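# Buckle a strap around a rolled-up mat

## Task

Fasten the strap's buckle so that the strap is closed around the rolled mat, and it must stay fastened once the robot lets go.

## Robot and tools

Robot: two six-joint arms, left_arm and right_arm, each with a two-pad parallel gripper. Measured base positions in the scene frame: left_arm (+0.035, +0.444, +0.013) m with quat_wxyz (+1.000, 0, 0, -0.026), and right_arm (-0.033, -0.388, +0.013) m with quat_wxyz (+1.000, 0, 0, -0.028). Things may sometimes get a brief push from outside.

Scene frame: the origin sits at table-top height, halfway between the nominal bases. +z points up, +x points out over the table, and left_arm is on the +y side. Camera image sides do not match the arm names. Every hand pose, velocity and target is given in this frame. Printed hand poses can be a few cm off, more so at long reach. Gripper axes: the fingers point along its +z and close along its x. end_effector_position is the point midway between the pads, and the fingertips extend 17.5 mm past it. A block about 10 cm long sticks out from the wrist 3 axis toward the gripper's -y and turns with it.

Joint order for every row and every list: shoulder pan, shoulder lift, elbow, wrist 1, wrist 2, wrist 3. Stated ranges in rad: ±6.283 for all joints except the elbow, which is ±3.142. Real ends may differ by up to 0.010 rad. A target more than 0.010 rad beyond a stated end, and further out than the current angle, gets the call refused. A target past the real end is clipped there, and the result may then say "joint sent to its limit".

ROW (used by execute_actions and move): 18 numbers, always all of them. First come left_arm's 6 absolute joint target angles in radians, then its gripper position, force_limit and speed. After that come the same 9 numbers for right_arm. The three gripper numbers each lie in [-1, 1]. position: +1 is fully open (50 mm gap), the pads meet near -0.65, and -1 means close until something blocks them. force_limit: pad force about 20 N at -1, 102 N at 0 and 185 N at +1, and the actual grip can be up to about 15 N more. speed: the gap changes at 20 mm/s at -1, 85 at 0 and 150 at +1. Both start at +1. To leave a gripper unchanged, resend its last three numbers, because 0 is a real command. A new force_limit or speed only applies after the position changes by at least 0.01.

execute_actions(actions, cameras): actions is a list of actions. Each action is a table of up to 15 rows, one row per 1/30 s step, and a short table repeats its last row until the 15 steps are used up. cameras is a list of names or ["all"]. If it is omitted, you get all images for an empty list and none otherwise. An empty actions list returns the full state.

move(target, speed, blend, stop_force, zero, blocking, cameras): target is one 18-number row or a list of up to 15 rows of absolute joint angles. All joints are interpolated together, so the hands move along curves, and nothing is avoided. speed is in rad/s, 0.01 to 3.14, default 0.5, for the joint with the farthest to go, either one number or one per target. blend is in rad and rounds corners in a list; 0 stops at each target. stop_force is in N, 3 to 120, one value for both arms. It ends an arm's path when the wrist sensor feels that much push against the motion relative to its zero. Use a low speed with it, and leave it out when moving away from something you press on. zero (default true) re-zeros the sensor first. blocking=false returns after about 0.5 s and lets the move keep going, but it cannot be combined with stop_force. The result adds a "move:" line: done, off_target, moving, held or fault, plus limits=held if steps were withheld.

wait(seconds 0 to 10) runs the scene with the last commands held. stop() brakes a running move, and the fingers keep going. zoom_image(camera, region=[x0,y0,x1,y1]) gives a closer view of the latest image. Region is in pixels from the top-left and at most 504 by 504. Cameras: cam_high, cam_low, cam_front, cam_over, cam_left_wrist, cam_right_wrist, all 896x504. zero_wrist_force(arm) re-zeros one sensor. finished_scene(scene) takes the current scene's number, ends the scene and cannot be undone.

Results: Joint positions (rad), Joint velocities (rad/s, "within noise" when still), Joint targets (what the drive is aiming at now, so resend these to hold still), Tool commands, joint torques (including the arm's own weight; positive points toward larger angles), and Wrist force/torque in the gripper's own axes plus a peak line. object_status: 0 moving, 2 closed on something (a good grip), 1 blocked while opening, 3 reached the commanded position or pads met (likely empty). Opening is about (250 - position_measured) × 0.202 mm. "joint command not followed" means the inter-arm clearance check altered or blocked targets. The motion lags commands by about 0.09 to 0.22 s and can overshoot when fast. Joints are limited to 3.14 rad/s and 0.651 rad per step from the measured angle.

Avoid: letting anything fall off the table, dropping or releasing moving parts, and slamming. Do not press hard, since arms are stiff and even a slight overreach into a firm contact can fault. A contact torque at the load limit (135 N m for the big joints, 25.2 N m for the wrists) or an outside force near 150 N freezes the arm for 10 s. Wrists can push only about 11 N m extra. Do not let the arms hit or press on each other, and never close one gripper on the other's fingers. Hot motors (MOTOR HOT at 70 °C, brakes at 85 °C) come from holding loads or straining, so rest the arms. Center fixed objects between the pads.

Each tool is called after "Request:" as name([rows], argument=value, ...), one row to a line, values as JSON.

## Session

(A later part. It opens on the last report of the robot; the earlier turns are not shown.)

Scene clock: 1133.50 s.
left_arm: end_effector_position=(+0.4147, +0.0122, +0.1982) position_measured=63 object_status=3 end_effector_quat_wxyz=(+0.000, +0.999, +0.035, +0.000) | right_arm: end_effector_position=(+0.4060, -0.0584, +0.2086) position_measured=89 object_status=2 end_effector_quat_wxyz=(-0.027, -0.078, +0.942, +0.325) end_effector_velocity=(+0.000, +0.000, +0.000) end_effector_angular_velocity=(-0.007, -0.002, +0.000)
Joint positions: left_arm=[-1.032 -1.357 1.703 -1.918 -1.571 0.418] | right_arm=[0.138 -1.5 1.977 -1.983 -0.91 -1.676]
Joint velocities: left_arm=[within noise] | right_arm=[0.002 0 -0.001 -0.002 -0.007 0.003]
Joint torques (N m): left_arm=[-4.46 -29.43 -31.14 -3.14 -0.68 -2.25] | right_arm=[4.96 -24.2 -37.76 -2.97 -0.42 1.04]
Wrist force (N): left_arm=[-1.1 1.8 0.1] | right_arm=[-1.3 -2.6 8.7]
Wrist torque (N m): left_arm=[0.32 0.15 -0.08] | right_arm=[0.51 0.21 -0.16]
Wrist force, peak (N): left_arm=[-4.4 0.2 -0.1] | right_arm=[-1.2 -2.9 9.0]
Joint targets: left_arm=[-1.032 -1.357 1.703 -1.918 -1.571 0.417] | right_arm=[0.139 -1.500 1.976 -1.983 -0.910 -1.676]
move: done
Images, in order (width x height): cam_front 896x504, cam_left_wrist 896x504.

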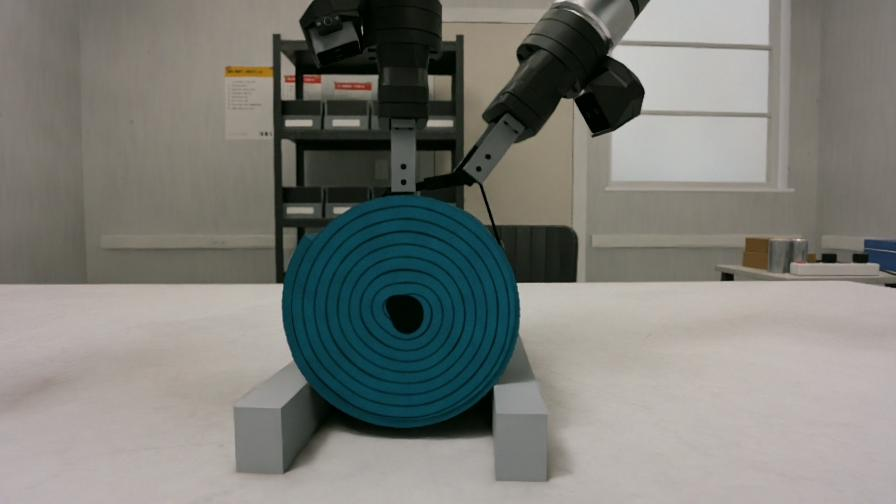

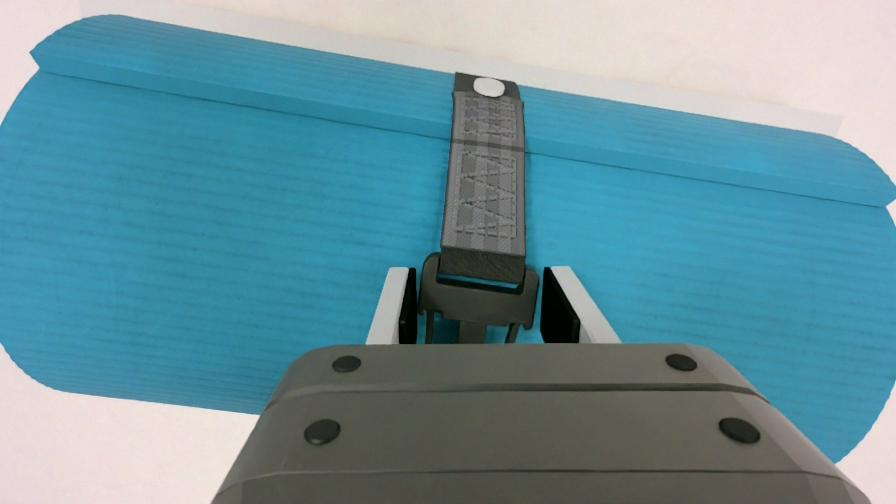

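Request:
move(target=[-1.0276,-1.3619,1.7165,-1.9257,-1.571,0.4214,0.6,0.003922,-1,0.1386,-1.4998,1.9763,-1.9826,-0.9103,-1.6762,-0.97,0,-1], speed=0.03, stop_force=10, cameras=["cam_front","cam_left_wrist"])

Request:
zoom_image(camera="cam_front", region=[370, 145, 490, 205])

Request:
zoom_image(camera="cam_left_wrist", region=[350, 180, 600, 350])

Scene clock: 1151.70 s.
left_arm: end_effector_position=(+0.4149, +0.0165, +0.1957) position_measured=63 object_status=3 end_effector_quat_wxyz=(+0.000, +0.999, +0.035, +0.000) | right_arm: end_effector_position=(+0.4061, -0.0584, +0.2086) position_measured=89 object_status=2 end_effector_quat_wxyz=(-0.027, -0.078, +0.942, +0.324)
Joint positions: left_arm=[-1.028 -1.362 1.717 -1.926 -1.571 0.421] | right_arm=[0.139 -1.5 1.976 -1.983 -0.91 -1.676]
Joint torques (N m): left_arm=[-3 -30.9 -31.16 -0.75 -0.8 -1.54] | right_arm=[4.56 -34.83 -40.69 -4.37 0.24 0.9]
Wrist force (N): left_arm=[-2.5 1.4 0.0] | right_arm=[-2.4 -3.3 8.3]
Wrist torque (N m): left_arm=[0.34 0.19 -0.06] | right_arm=[0.49 0.15 -0.11]
Wrist force, peak (N): left_arm=[-2.4 2.0 -0.3] | right_arm=[-2.1 -2.6 9.4]
Joint targets: left_arm=[-1.028 -1.362 1.716 -1.926 -1.571 0.421] | right_arm=[0.139 -1.500 1.976 -1.983 -0.910 -1.676]
move: done
Images, in order (width x height): cam_front 896x504, cam_left_wrist 896x504.

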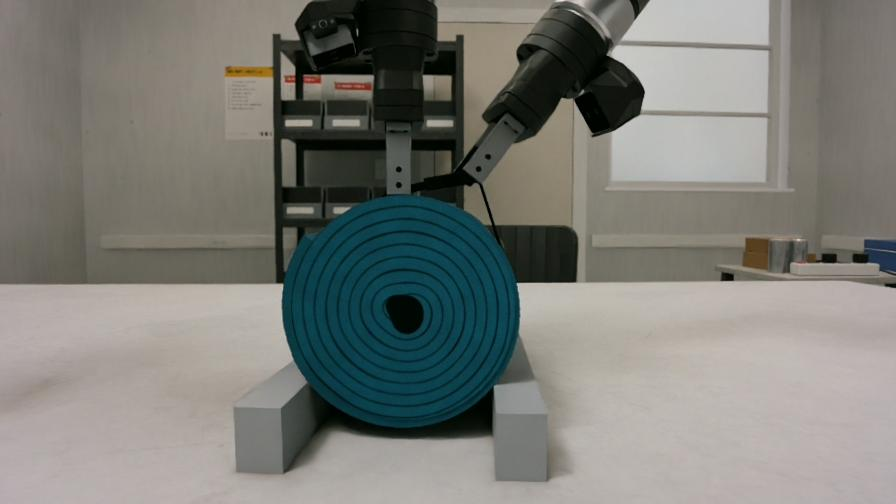

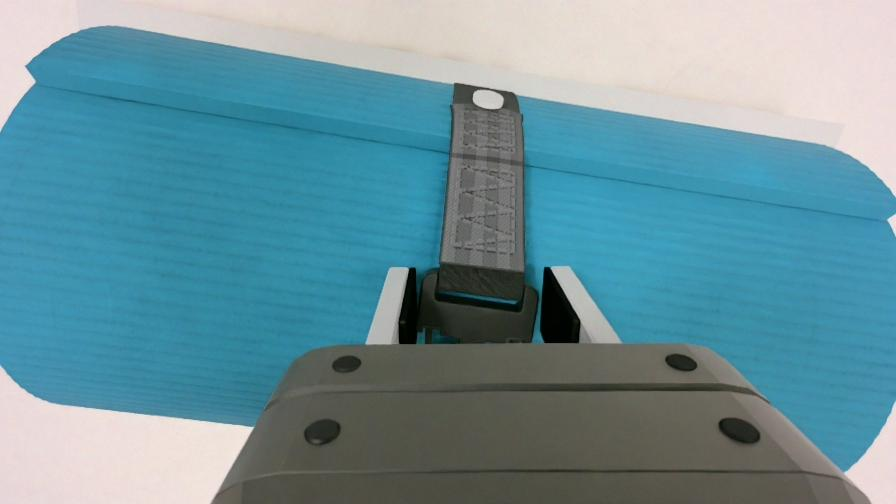

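Scaled by 4.200.

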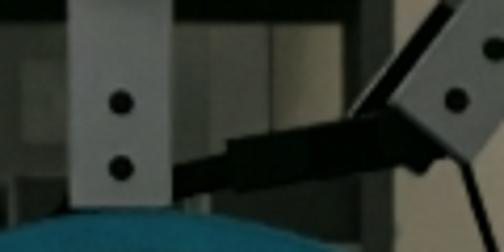

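Scaled by 2.016.

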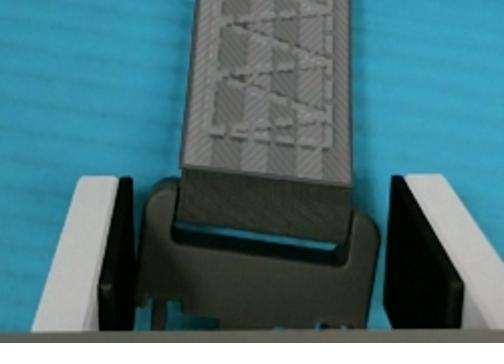

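Request:
move(target=[-1.0276,-1.3619,1.7165,-1.9257,-1.571,0.4214,-1,0.003922,-1,0.1386,-1.4998,1.9763,-1.9826,-0.9103,-1.6762,-0.97,0,-1], cameras=["cam_front","cam_left_wrist"])

Request:
zoom_image(camera="cam_front", region=[370, 145, 490, 205])

Request:
zoom_image(camera="cam_left_wrist", region=[350, 180, 600, 350])

Scene clock: 1155.27 s.
left_arm: end_effector_position=(+0.4149, +0.0165, +0.1957) position_measured=83 object_status=2 end_effector_quat_wxyz=(+0.000, +0.999, +0.035, +0.000) | right_arm: end_effector_position=(+0.4061, -0.0584, +0.2086) position_measured=89 object_status=2 end_effector_quat_wxyz=(-0.027, -0.078, +0.942, +0.324)
Joint positions: left_arm=[-1.028 -1.362 1.717 -1.926 -1.571 0.421] | right_arm=[0.139 -1.5 1.976 -1.983 -0.91 -1.676]
Joint torques (N m): left_arm=[-0.77 -30.77 -31.07 -5.99 3.33 -2.54] | right_arm=[4.84 -41.46 -33.03 -2.23 0.88 0.78]
Wrist force (N): left_arm=[-13.8 -3.0 0.8] | right_arm=[-12.6 -7.3 4.4]
Wrist torque (N m): left_arm=[0.31 0.24 0.35] | right_arm=[0.41 -0.22 0.11]
Wrist force, peak (N): left_arm=[-13.8 -3.1 1.1] | right_arm=[-12.5 -7.6 4.6]
Joint targets: left_arm=[-1.028 -1.362 1.716 -1.926 -1.571 0.421] | right_arm=[0.139 -1.500 1.976 -1.983 -0.910 -1.676]
move: done
Images, in order (width x height): cam_front 896x504, cam_left_wrist 896x504.

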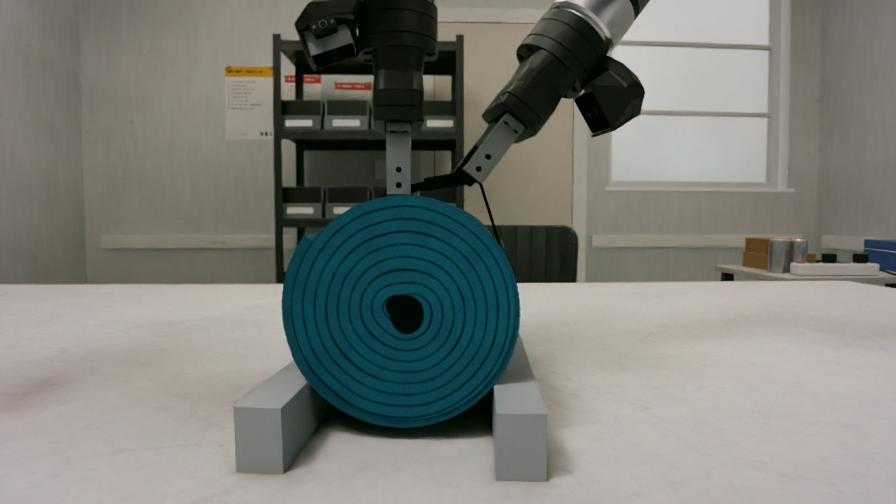

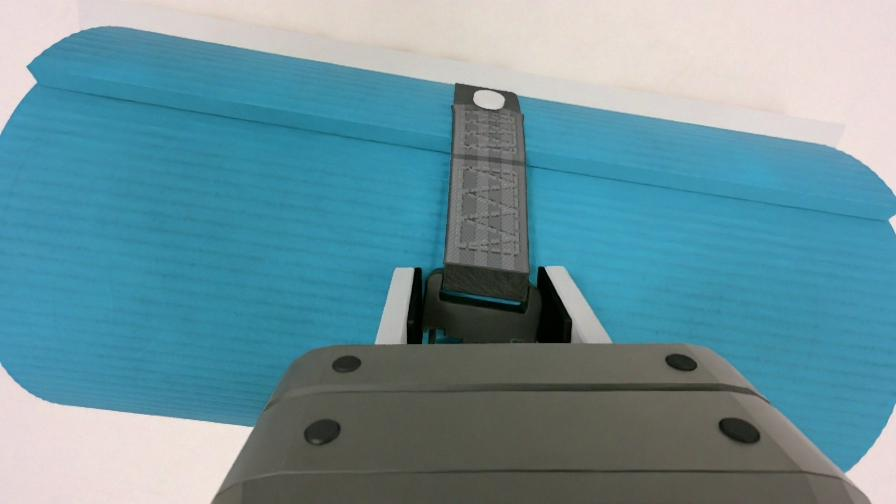

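Scaled by 4.200.

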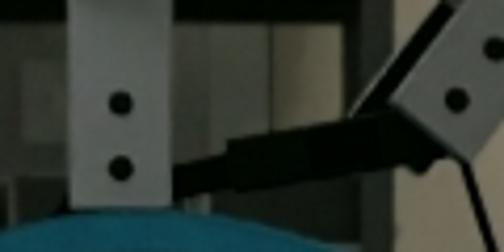

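Scaled by 2.016.

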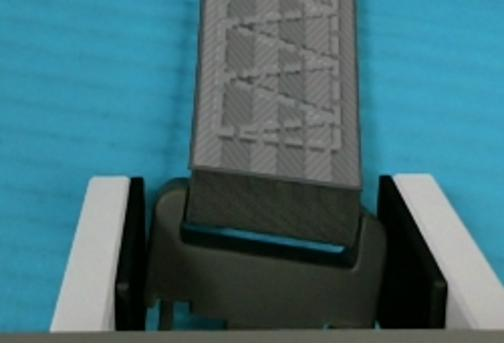

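Request:
move(target=[-1.0342,-1.3538,1.7042,-1.9215,-1.571,0.4148,-1,0.003922,-1,0.1386,-1.4998,1.9763,-1.9826,-0.9103,-1.6762,-0.97,0,-1], cameras=["cam_front","cam_left_wrist"], speed=0.02, stop_force=45)

Request:
zoom_image(camera="cam_front", region=[370, 145, 490, 205])

Request:
zoom_image(camera="cam_left_wrist", region=[350, 180, 600, 350])

Scene clock: 1172.60 s.
left_arm: end_effector_position=(+0.4139, +0.0105, +0.1965) position_measured=83 object_status=2 end_effector_quat_wxyz=(+0.000, +0.999, +0.035, +0.000) | right_arm: end_effector_position=(+0.4061, -0.0584, +0.2086) position_measured=89 object_status=2 end_effector_quat_wxyz=(-0.027, -0.078, +0.942, +0.324)
Joint positions: left_arm=[-1.034 -1.354 1.704 -1.921 -1.571 0.415] | right_arm=[0.139 -1.5 1.976 -1.983 -0.91 -1.676]
Joint torques (N m): left_arm=[8.04 -47.3 -31.84 -14.36 2.43 1.76] | right_arm=[22.15 -35.23 -20.37 1.52 9.63 0.54]
Wrist force (N): left_arm=[-17.4 -27.3 6.4] | right_arm=[-14.2 -22.2 -13.0]
Wrist torque (N m): left_arm=[0.22 0.28 0.64] | right_arm=[0.42 -0.46 0.29]
Wrist force, peak (N): left_arm=[-13.5 -39.0 8.8] | right_arm=[-9.6 -28.5 -21.7]
Joint targets: left_arm=[-1.034 -1.354 1.704 -1.922 -1.571 0.415] | right_arm=[0.139 -1.500 1.976 -1.983 -0.910 -1.676]
move: done
Images, in order (width x height): cam_front 896x504, cam_left_wrist 896x504.

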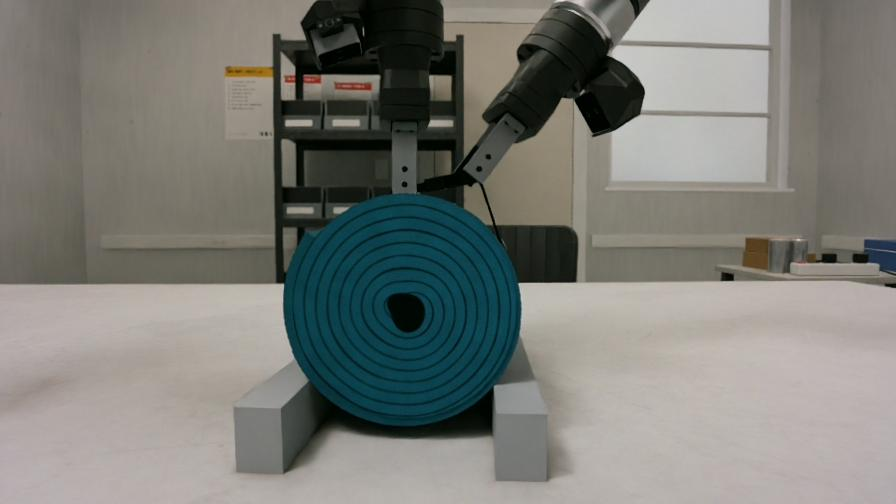

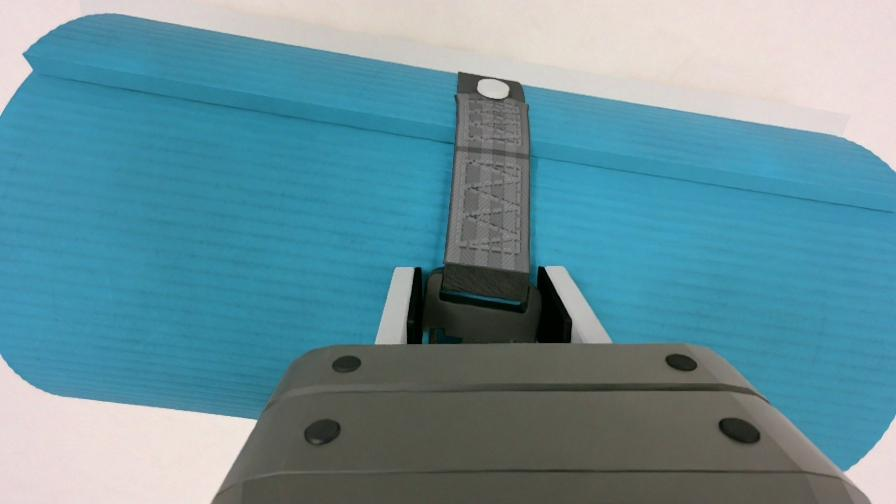

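Scaled by 4.200.

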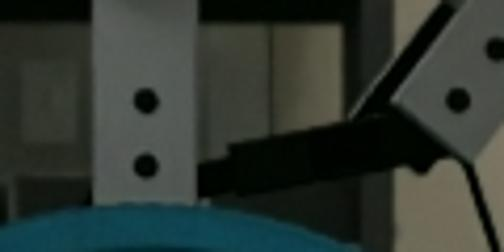

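Scaled by 2.016.

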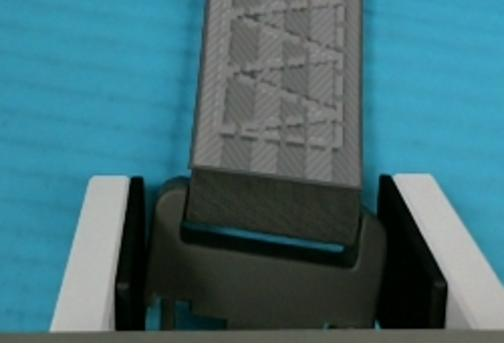

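Request:
move(target=[-1.0378,-1.3471,1.6943,-1.9183,-1.571,0.4112,-1,0.003922,-1,0.1386,-1.4998,1.9763,-1.9826,-0.9103,-1.6762,-0.97,0,-1], cameras=["cam_front","cam_left_wrist","cam_over","cam_high"], speed=0.02, stop_force=60)

Request:
zoom_image(camera="cam_front", region=[370, 145, 490, 205])

Request:
zoom_image(camera="cam_left_wrist", region=[350, 180, 600, 350])

Scene clock: 1179.10 s.
left_arm: end_effector_position=(+0.4138, +0.0063, +0.1971) position_measured=83 object_status=2 end_effector_quat_wxyz=(+0.000, +0.999, +0.035, +0.000) | right_arm: end_effector_position=(+0.4061, -0.0584, +0.2086) position_measured=89 object_status=2 end_effector_quat_wxyz=(-0.027, -0.078, +0.942, +0.324)
Joint positions: left_arm=[-1.038 -1.347 1.694 -1.918 -1.571 0.411] | right_arm=[0.139 -1.5 1.976 -1.983 -0.91 -1.676]
Joint torques (N m): left_arm=[7.17 -46.77 -34.37 -14.54 2.29 1.29] | right_arm=[22.29 -21.43 -20.74 1.66 9.09 0.32]
Wrist force (N): left_arm=[-24.4 -29.7 6.8] | right_arm=[-20.7 -24.1 -14.7]
Wrist torque (N m): left_arm=[0.20 0.32 0.87] | right_arm=[0.47 -0.60 0.30]
Wrist force, peak (N): left_arm=[-25.1 -31.7 7.1] | right_arm=[-21.2 -25.4 -16.1]
Joint targets: left_arm=[-1.038 -1.347 1.694 -1.918 -1.571 0.411] | right_arm=[0.139 -1.500 1.976 -1.983 -0.910 -1.676]
move: done
Images, in order (width x height): cam_high 896x504, cam_front 896x504, cam_over 896x504, cam_left_wrist 896x504.

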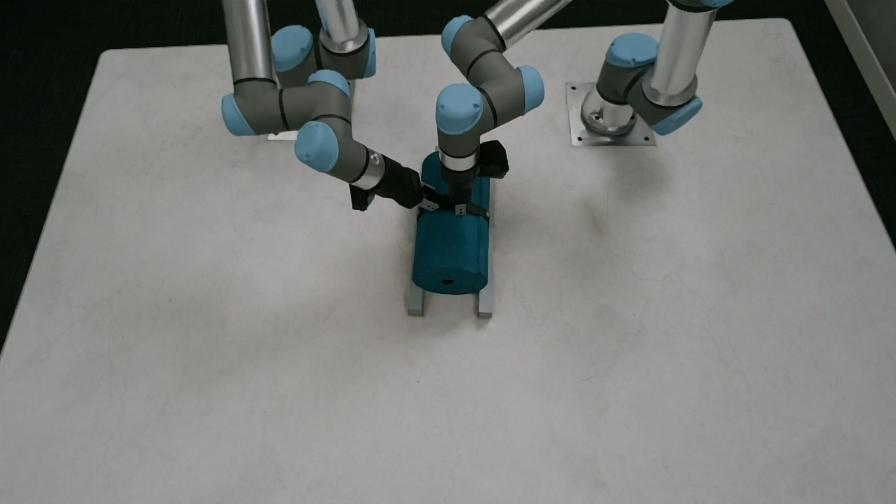

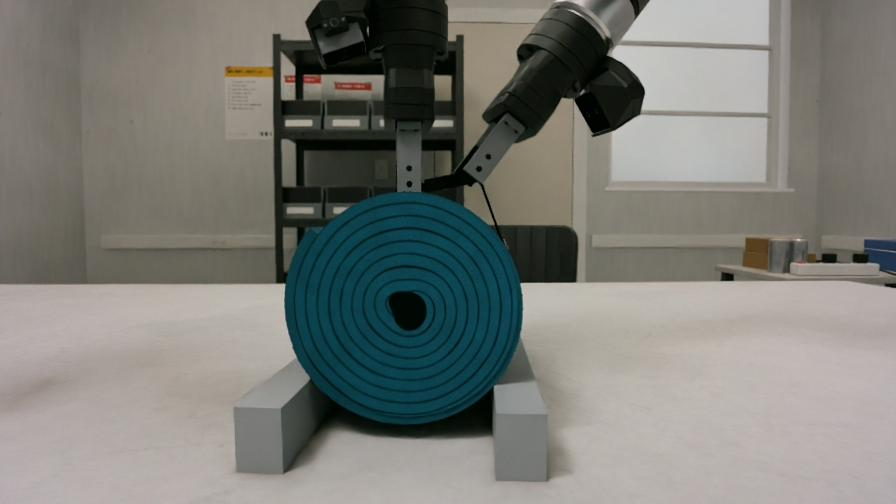

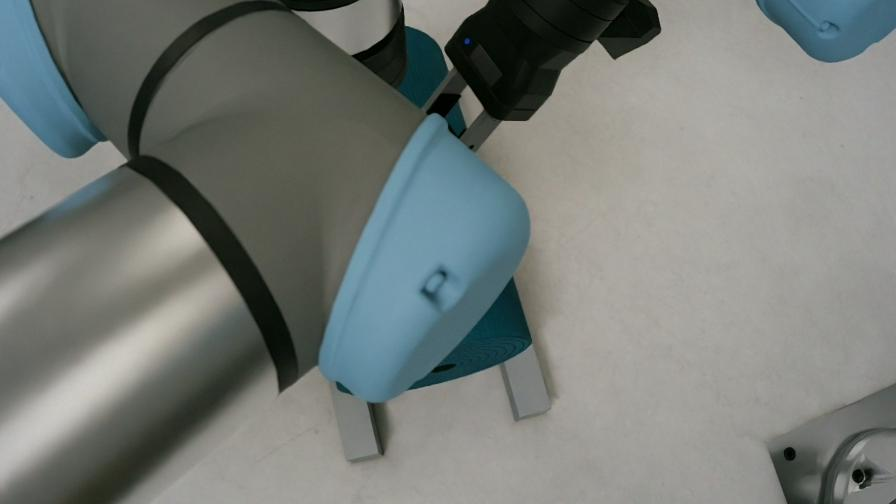

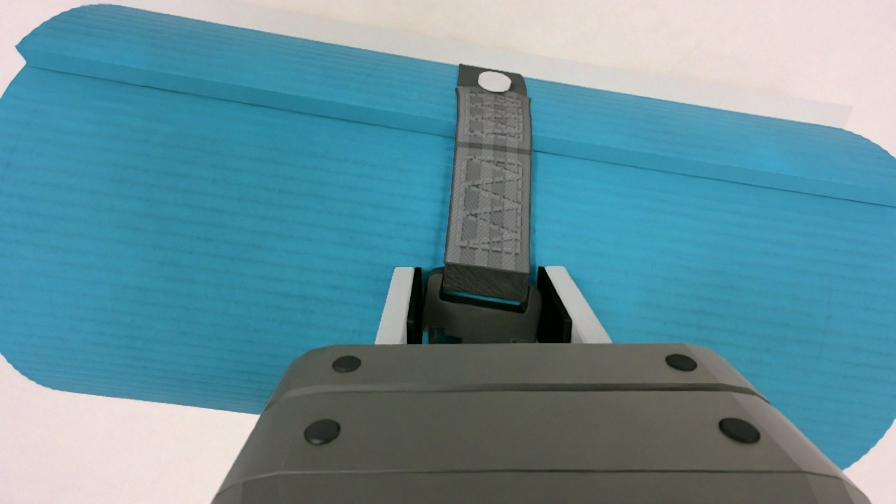

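Scaled by 4.200.

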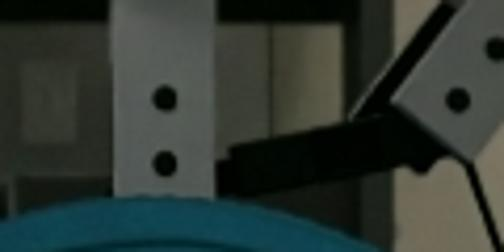

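Scaled by 2.016.

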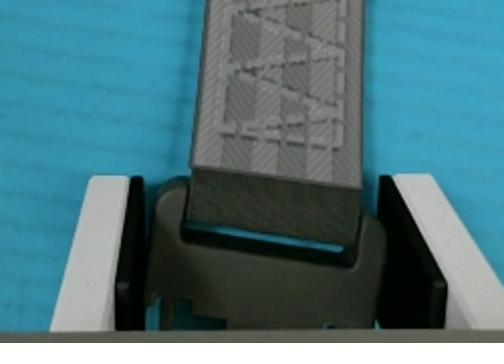

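Request:
move(target=[-1.0425,-1.3422,1.6866,-1.9155,-1.571,0.4065,-1,0.003922,-1,0.1386,-1.4998,1.9763,-1.9826,-0.9103,-1.6762,-0.97,0,-1], cameras=["cam_front"], speed=0.02, stop_force=60)

Request:
zoom_image(camera="cam_front", region=[370, 145, 490, 205])

Scene clock: 1184.90 s.
left_arm: end_effector_position=(+0.4129, +0.0024, +0.1976) position_measured=83 object_status=2 end_effector_quat_wxyz=(+0.000, +0.999, +0.035, +0.000) | right_arm: end_effector_position=(+0.4061, -0.0584, +0.2086) position_measured=89 object_status=2 end_effector_quat_wxyz=(-0.027, -0.078, +0.942, +0.324)
Joint positions: left_arm=[-1.043 -1.342 1.687 -1.915 -1.571 0.406] | right_arm=[0.139 -1.5 1.976 -1.983 -0.91 -1.676]
Joint torques (N m): left_arm=[-4.78 -43.88 -36.72 -14.42 1.45 0.3] | right_arm=[22.43 -21.65 -20.61 1.58 8.41 0.27]
Wrist force (N): left_arm=[-18.5 -36.9 6.9] | right_arm=[-14.4 -28.8 -18.5]
Wrist torque (N m): left_arm=[0.18 0.37 0.83] | right_arm=[0.59 -0.27 0.12]
Wrist force, peak (N): left_arm=[-18.4 -37.2 6.9] | right_arm=[-14.4 -28.9 -18.5]
Joint targets: left_arm=[-1.043 -1.342 1.687 -1.915 -1.571 0.406] | right_arm=[0.139 -1.500 1.976 -1.983 -0.910 -1.676]
move: done
Images, in order (width x height): cam_front 896x504.

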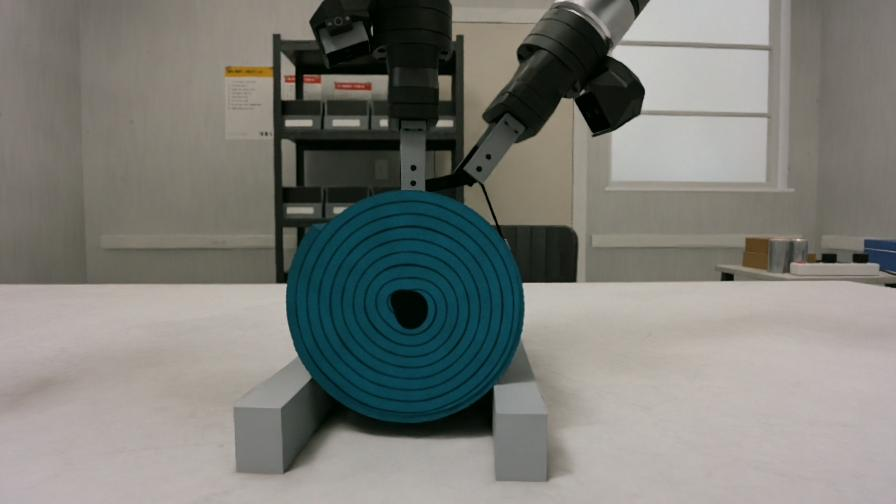

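Scaled by 4.200.

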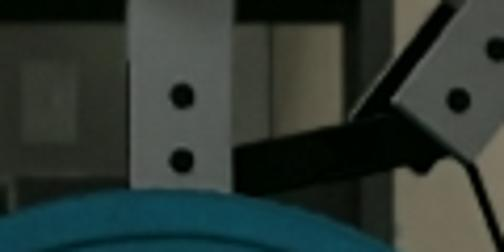

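Request:
move(target=[-1.0450,-1.3406,1.6843,-1.9148,-1.571,0.4040,-1,0.003922,-1,0.1386,-1.4998,1.9763,-1.9826,-0.9103,-1.6762,-0.97,0,-1], cameras=["cam_front","cam_left_wrist"], speed=0.02, stop_force=60)

Request:
zoom_image(camera="cam_front", region=[370, 145, 490, 205])

Request:
zoom_image(camera="cam_left_wrist", region=[350, 180, 600, 350])

Scene clock: 1190.40 s.
left_arm: end_effector_position=(+0.4120, +0.0011, +0.1976) position_measured=83 object_status=2 end_effector_quat_wxyz=(-0.001, +0.999, +0.035, +0.000) | right_arm: end_effector_position=(+0.4061, -0.0584, +0.2086) position_measured=89 object_status=2 end_effector_quat_wxyz=(-0.027, -0.078, +0.942, +0.324)
Joint positions: left_arm=[-1.045 -1.341 1.684 -1.913 -1.571 0.404] | right_arm=[0.139 -1.5 1.976 -1.983 -0.91 -1.676]
Joint torques (N m): left_arm=[-21.99 -36.65 -46.71 -14.46 -4.96 -1.1] | right_arm=[22.58 -23.62 -20.78 -3.33 10.79 0.07]
Wrist force (N): left_arm=[-7.0 -51.0 8.0] | right_arm=[-2.4 -38.0 -27.3]
Wrist torque (N m): left_arm=[0.20 0.33 0.81] | right_arm=[0.79 0.21 -0.20]
Wrist force, peak (N): left_arm=[-7.1 -51.0 8.1] | right_arm=[-2.4 -38.0 -27.3]
Joint targets: left_arm=[-1.045 -1.341 1.684 -1.915 -1.571 0.404] | right_arm=[0.139 -1.500 1.976 -1.983 -0.910 -1.676]
move: done
Images, in order (width x height): cam_front 896x504, cam_left_wrist 896x504.

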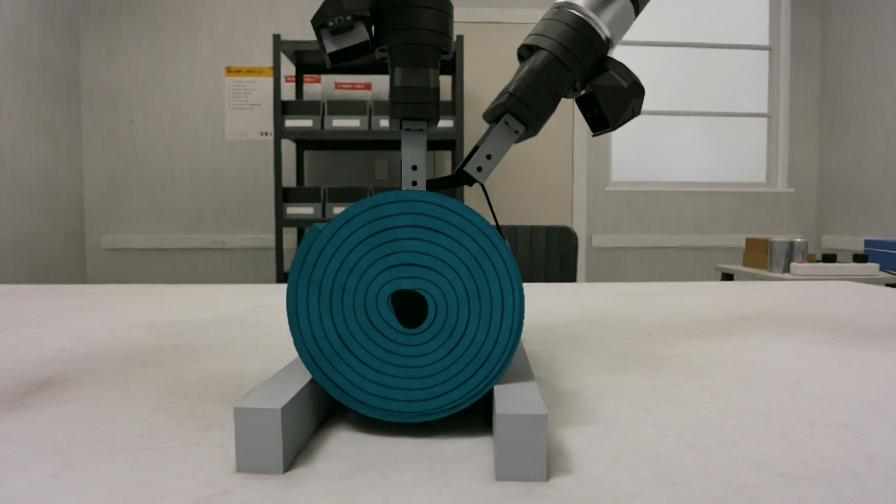

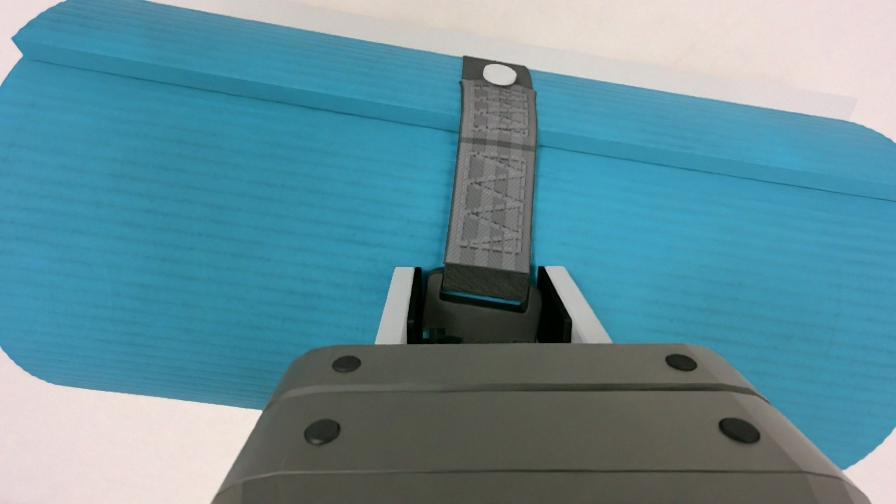

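Scaled by 4.200.

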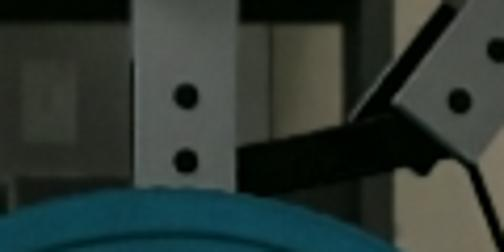

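Scaled by 2.016.

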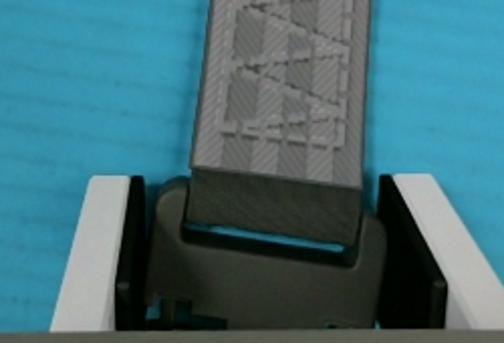

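Request:
wait(seconds=0, cameras=["cam_right_wrist","cam_low","cam_over"])

Request:
zoom_image(camera="cam_right_wrist", region=[300, 180, 600, 400])

Request:
zoom_image(camera="cam_over", region=[400, 60, 500, 160])

Scene clock: 1198.97 s.
left_arm: end_effector_position=(+0.4119, +0.0011, +0.1976) position_measured=83 object_status=2 end_effector_quat_wxyz=(-0.001, +0.999, +0.035, +0.000) | right_arm: end_effector_position=(+0.4061, -0.0584, +0.2086) position_measured=89 object_status=2 end_effector_quat_wxyz=(-0.027, -0.078, +0.942, +0.324)
Joint positions: left_arm=[-1.045 -1.341 1.684 -1.913 -1.571 0.404] | right_arm=[0.139 -1.5 1.976 -1.983 -0.91 -1.676]
Joint torques (N m): left_arm=[-22.82 -42.72 -40.42 -14.23 -5.68 1.56] | right_arm=[22.96 -25.09 -20.7 -3.32 12.31 -0.04]
Wrist force (N): left_arm=[-6.8 -51.0 7.8] | right_arm=[-2.1 -37.7 -27.4]
Wrist torque (N m): left_arm=[0.21 0.33 0.80] | right_arm=[0.81 0.19 -0.20]
Wrist force, peak (N): left_arm=[-6.8 -51.1 7.8] | right_arm=[-2.3 -38.0 -27.6]
Joint targets: left_arm=[-1.045 -1.341 1.684 -1.915 -1.571 0.404] | right_arm=[0.139 -1.500 1.976 -1.983 -0.910 -1.676]
Tool commands: left_gripper/position=-1.0 left_gripper/force_limit=+0.003922 left_gripper/speed=-1.0 right_gripper/position=-0.97 right_gripper/force_limit=+0.0 right_gripper/speed=-1.0
Images, in order (width x height): cam_low 896x504, cam_over 896x504, cam_right_wrist 896x504.

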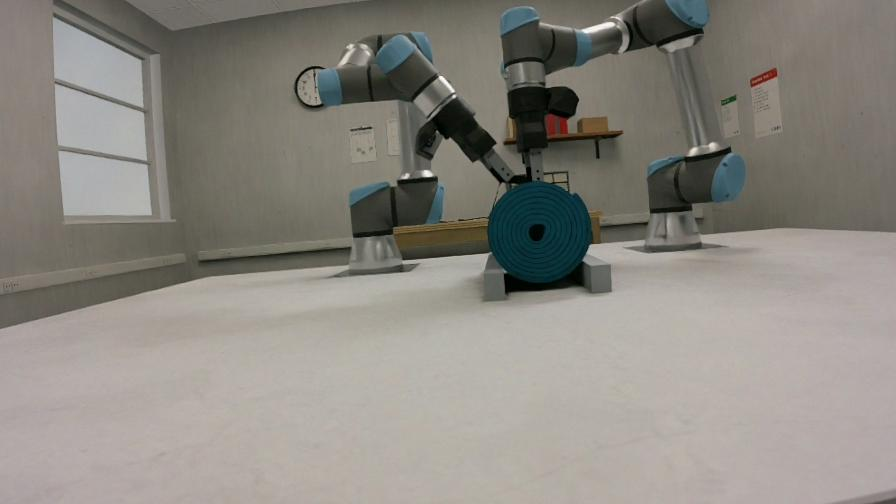

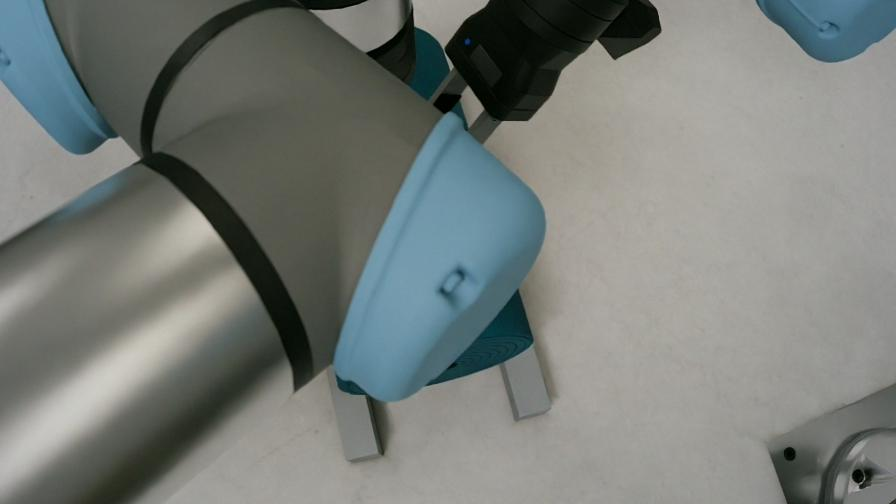

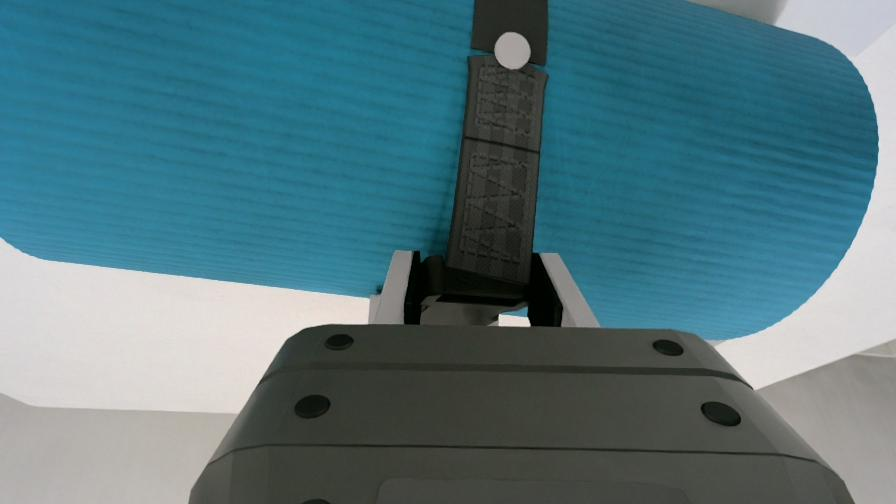

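Scaled by 1.680.

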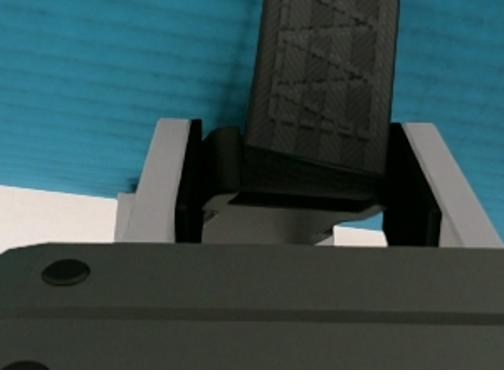

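Scaled by 5.040.

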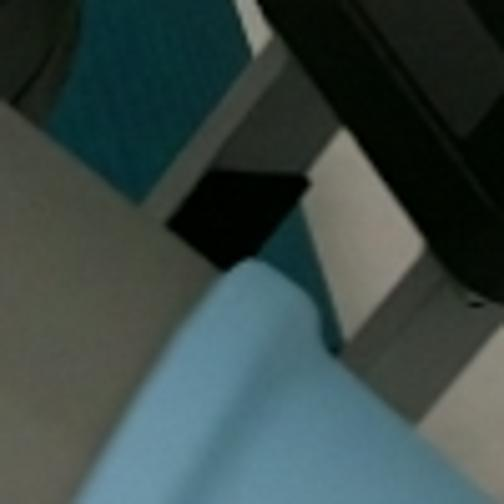

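Request:
move(target=[-1.0450,-1.3406,1.6843,-1.9148,-1.571,0.4040,0.6,0.003922,-1,0.1386,-1.4998,1.9763,-1.9826,-0.9103,-1.6762,-0.97,0,-1], cameras=["cam_front","cam_left_wrist"])

Request:
zoom_image(camera="cam_left_wrist", region=[350, 180, 600, 350])

Request:
zoom_image(camera="cam_front", region=[370, 145, 490, 205])

Scene clock: 1202.73 s.
left_arm: end_effector_position=(+0.4121, +0.0007, +0.1978) position_measured=63 object_status=3 end_effector_quat_wxyz=(+0.000, +0.999, +0.035, +0.000) | right_arm: end_effector_position=(+0.4060, -0.0583, +0.2086) position_measured=89 object_status=2 end_effector_quat_wxyz=(-0.027, -0.078, +0.942, +0.324)
Joint positions: left_arm=[-1.045 -1.341 1.684 -1.915 -1.571 0.404] | right_arm=[0.139 -1.5 1.976 -1.983 -0.91 -1.676]
Joint torques (N m): left_arm=[11.92 -42.23 -21.21 -0.84 2.62 1.49] | right_arm=[-5.64 -26.97 -23.36 -1.72 0 -0.08]
Wrist force (N): left_arm=[-5.3 2.0 -1.3] | right_arm=[-5.6 -3.6 10.5]
Wrist torque (N m): left_arm=[0.39 0.21 0.09] | right_arm=[0.43 -0.01 -0.11]
Wrist force, peak (N): left_arm=[-6.7 -51.1 8.0] | right_arm=[-2.1 -38.0 -27.6]
Joint targets: left_arm=[-1.045 -1.341 1.684 -1.915 -1.571 0.404] | right_arm=[0.139 -1.500 1.976 -1.983 -0.910 -1.676]
move: done
Images, in order (width x height): cam_front 896x504, cam_left_wrist 896x504.

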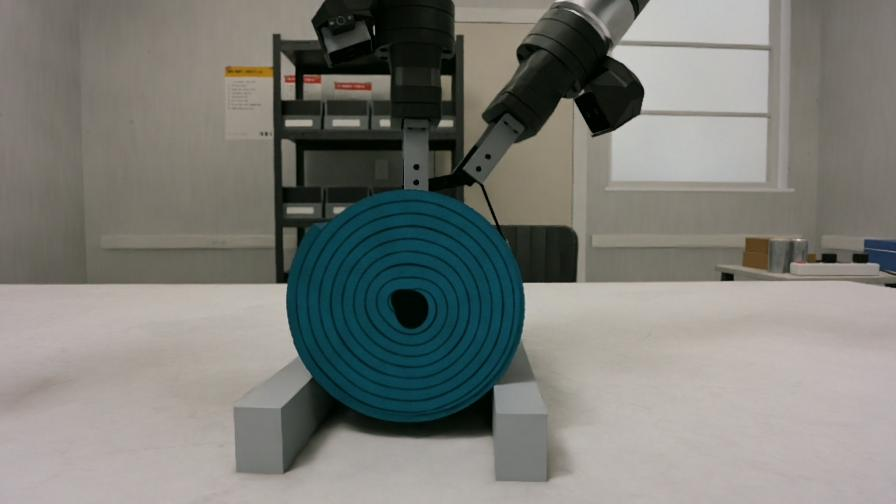

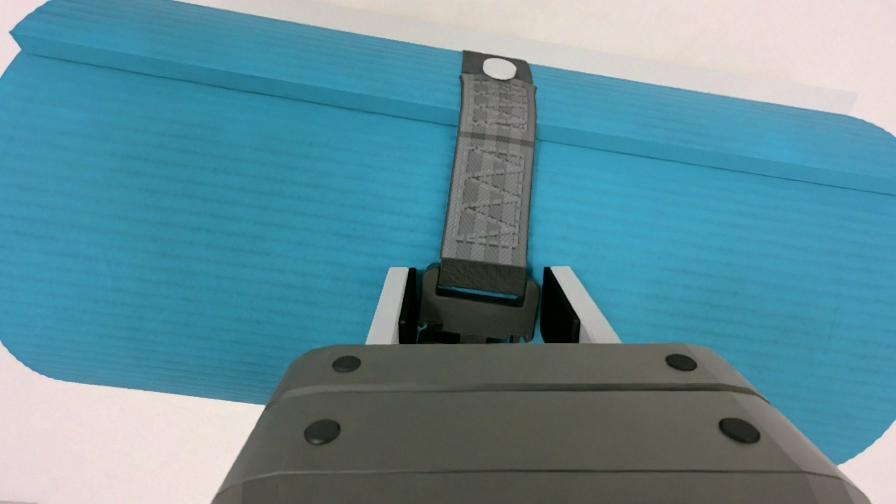

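Scaled by 2.016.

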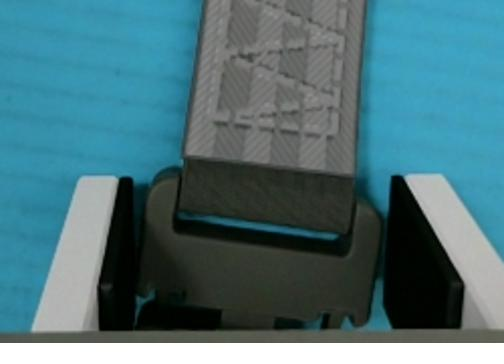

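Scaled by 4.200.

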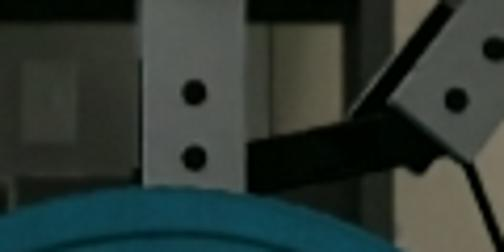

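Request:
move([
  [-1.0416,-1.3470,1.6937,-1.9178,-1.571,0.4074,0.6,0.003922,-1,0.1386,-1.4998,1.9763,-1.9826,-0.9103,-1.6762,-0.97,0,-1],
  [-1.0416,-1.3470,1.6937,-1.9178,-1.571,0.4074,-1,0.003922,-1,0.1386,-1.4998,1.9763,-1.9826,-0.9103,-1.6762,-0.97,0,-1],
], speed=0.04, cameras=["cam_front","cam_left_wrist"])

Request:
zoom_image(camera="cam_left_wrist", region=[350, 180, 600, 350])

Scene clock: 1209.17 s.
left_arm: end_effector_position=(+0.4123, +0.0048, +0.1973) position_measured=83 object_status=2 end_effector_quat_wxyz=(+0.000, +0.999, +0.035, +0.000) | right_arm: end_effector_position=(+0.4061, -0.0584, +0.2086) position_measured=89 object_status=2 end_effector_quat_wxyz=(-0.027, -0.078, +0.942, +0.324)
Joint positions: left_arm=[-1.042 -1.347 1.694 -1.918 -1.571 0.407] | right_arm=[0.139 -1.5 1.976 -1.983 -0.91 -1.676]
Joint torques (N m): left_arm=[-3.3 -31.26 -33.81 -2.58 0.58 -0.85] | right_arm=[-1.67 -28.15 -37.21 -2.33 1.15 -0.21]
Wrist force (N): left_arm=[-12.0 -0.5 0.0] | right_arm=[-11.6 -5.2 7.7]
Wrist torque (N m): left_arm=[0.42 0.27 0.34] | right_arm=[0.44 0.04 -0.11]
Wrist force, peak (N): left_arm=[-12.2 -0.5 0.2] | right_arm=[-11.9 -5.2 7.9]
Joint targets: left_arm=[-1.042 -1.347 1.694 -1.918 -1.571 0.407] | right_arm=[0.139 -1.500 1.976 -1.983 -0.910 -1.676]
move: done
Images, in order (width x height): cam_front 896x504, cam_left_wrist 896x504.

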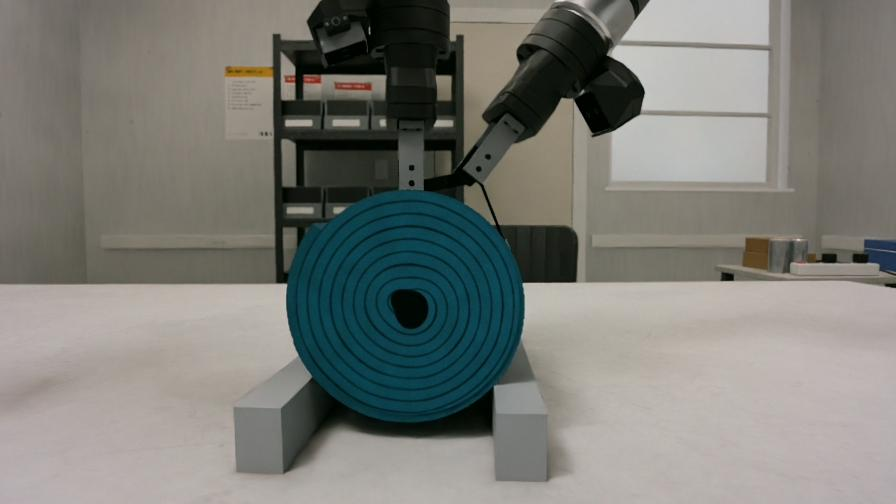

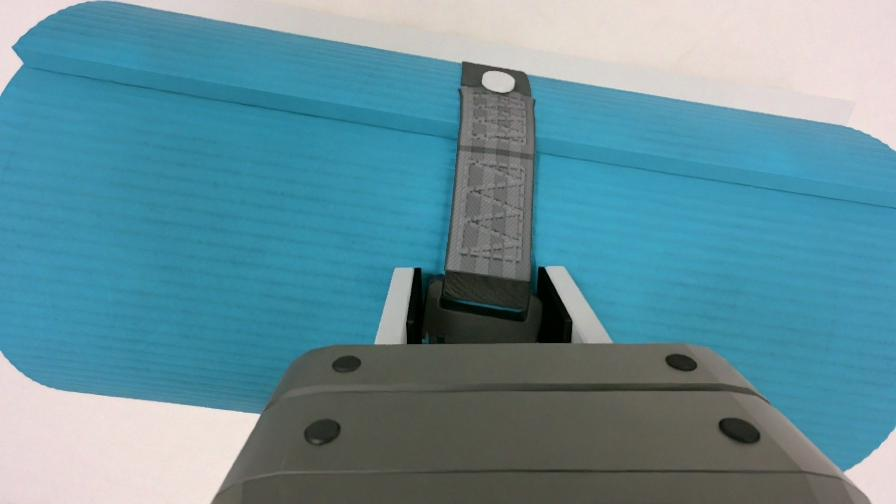

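Scaled by 2.016.

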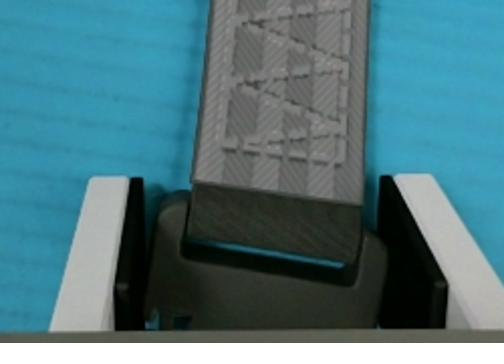

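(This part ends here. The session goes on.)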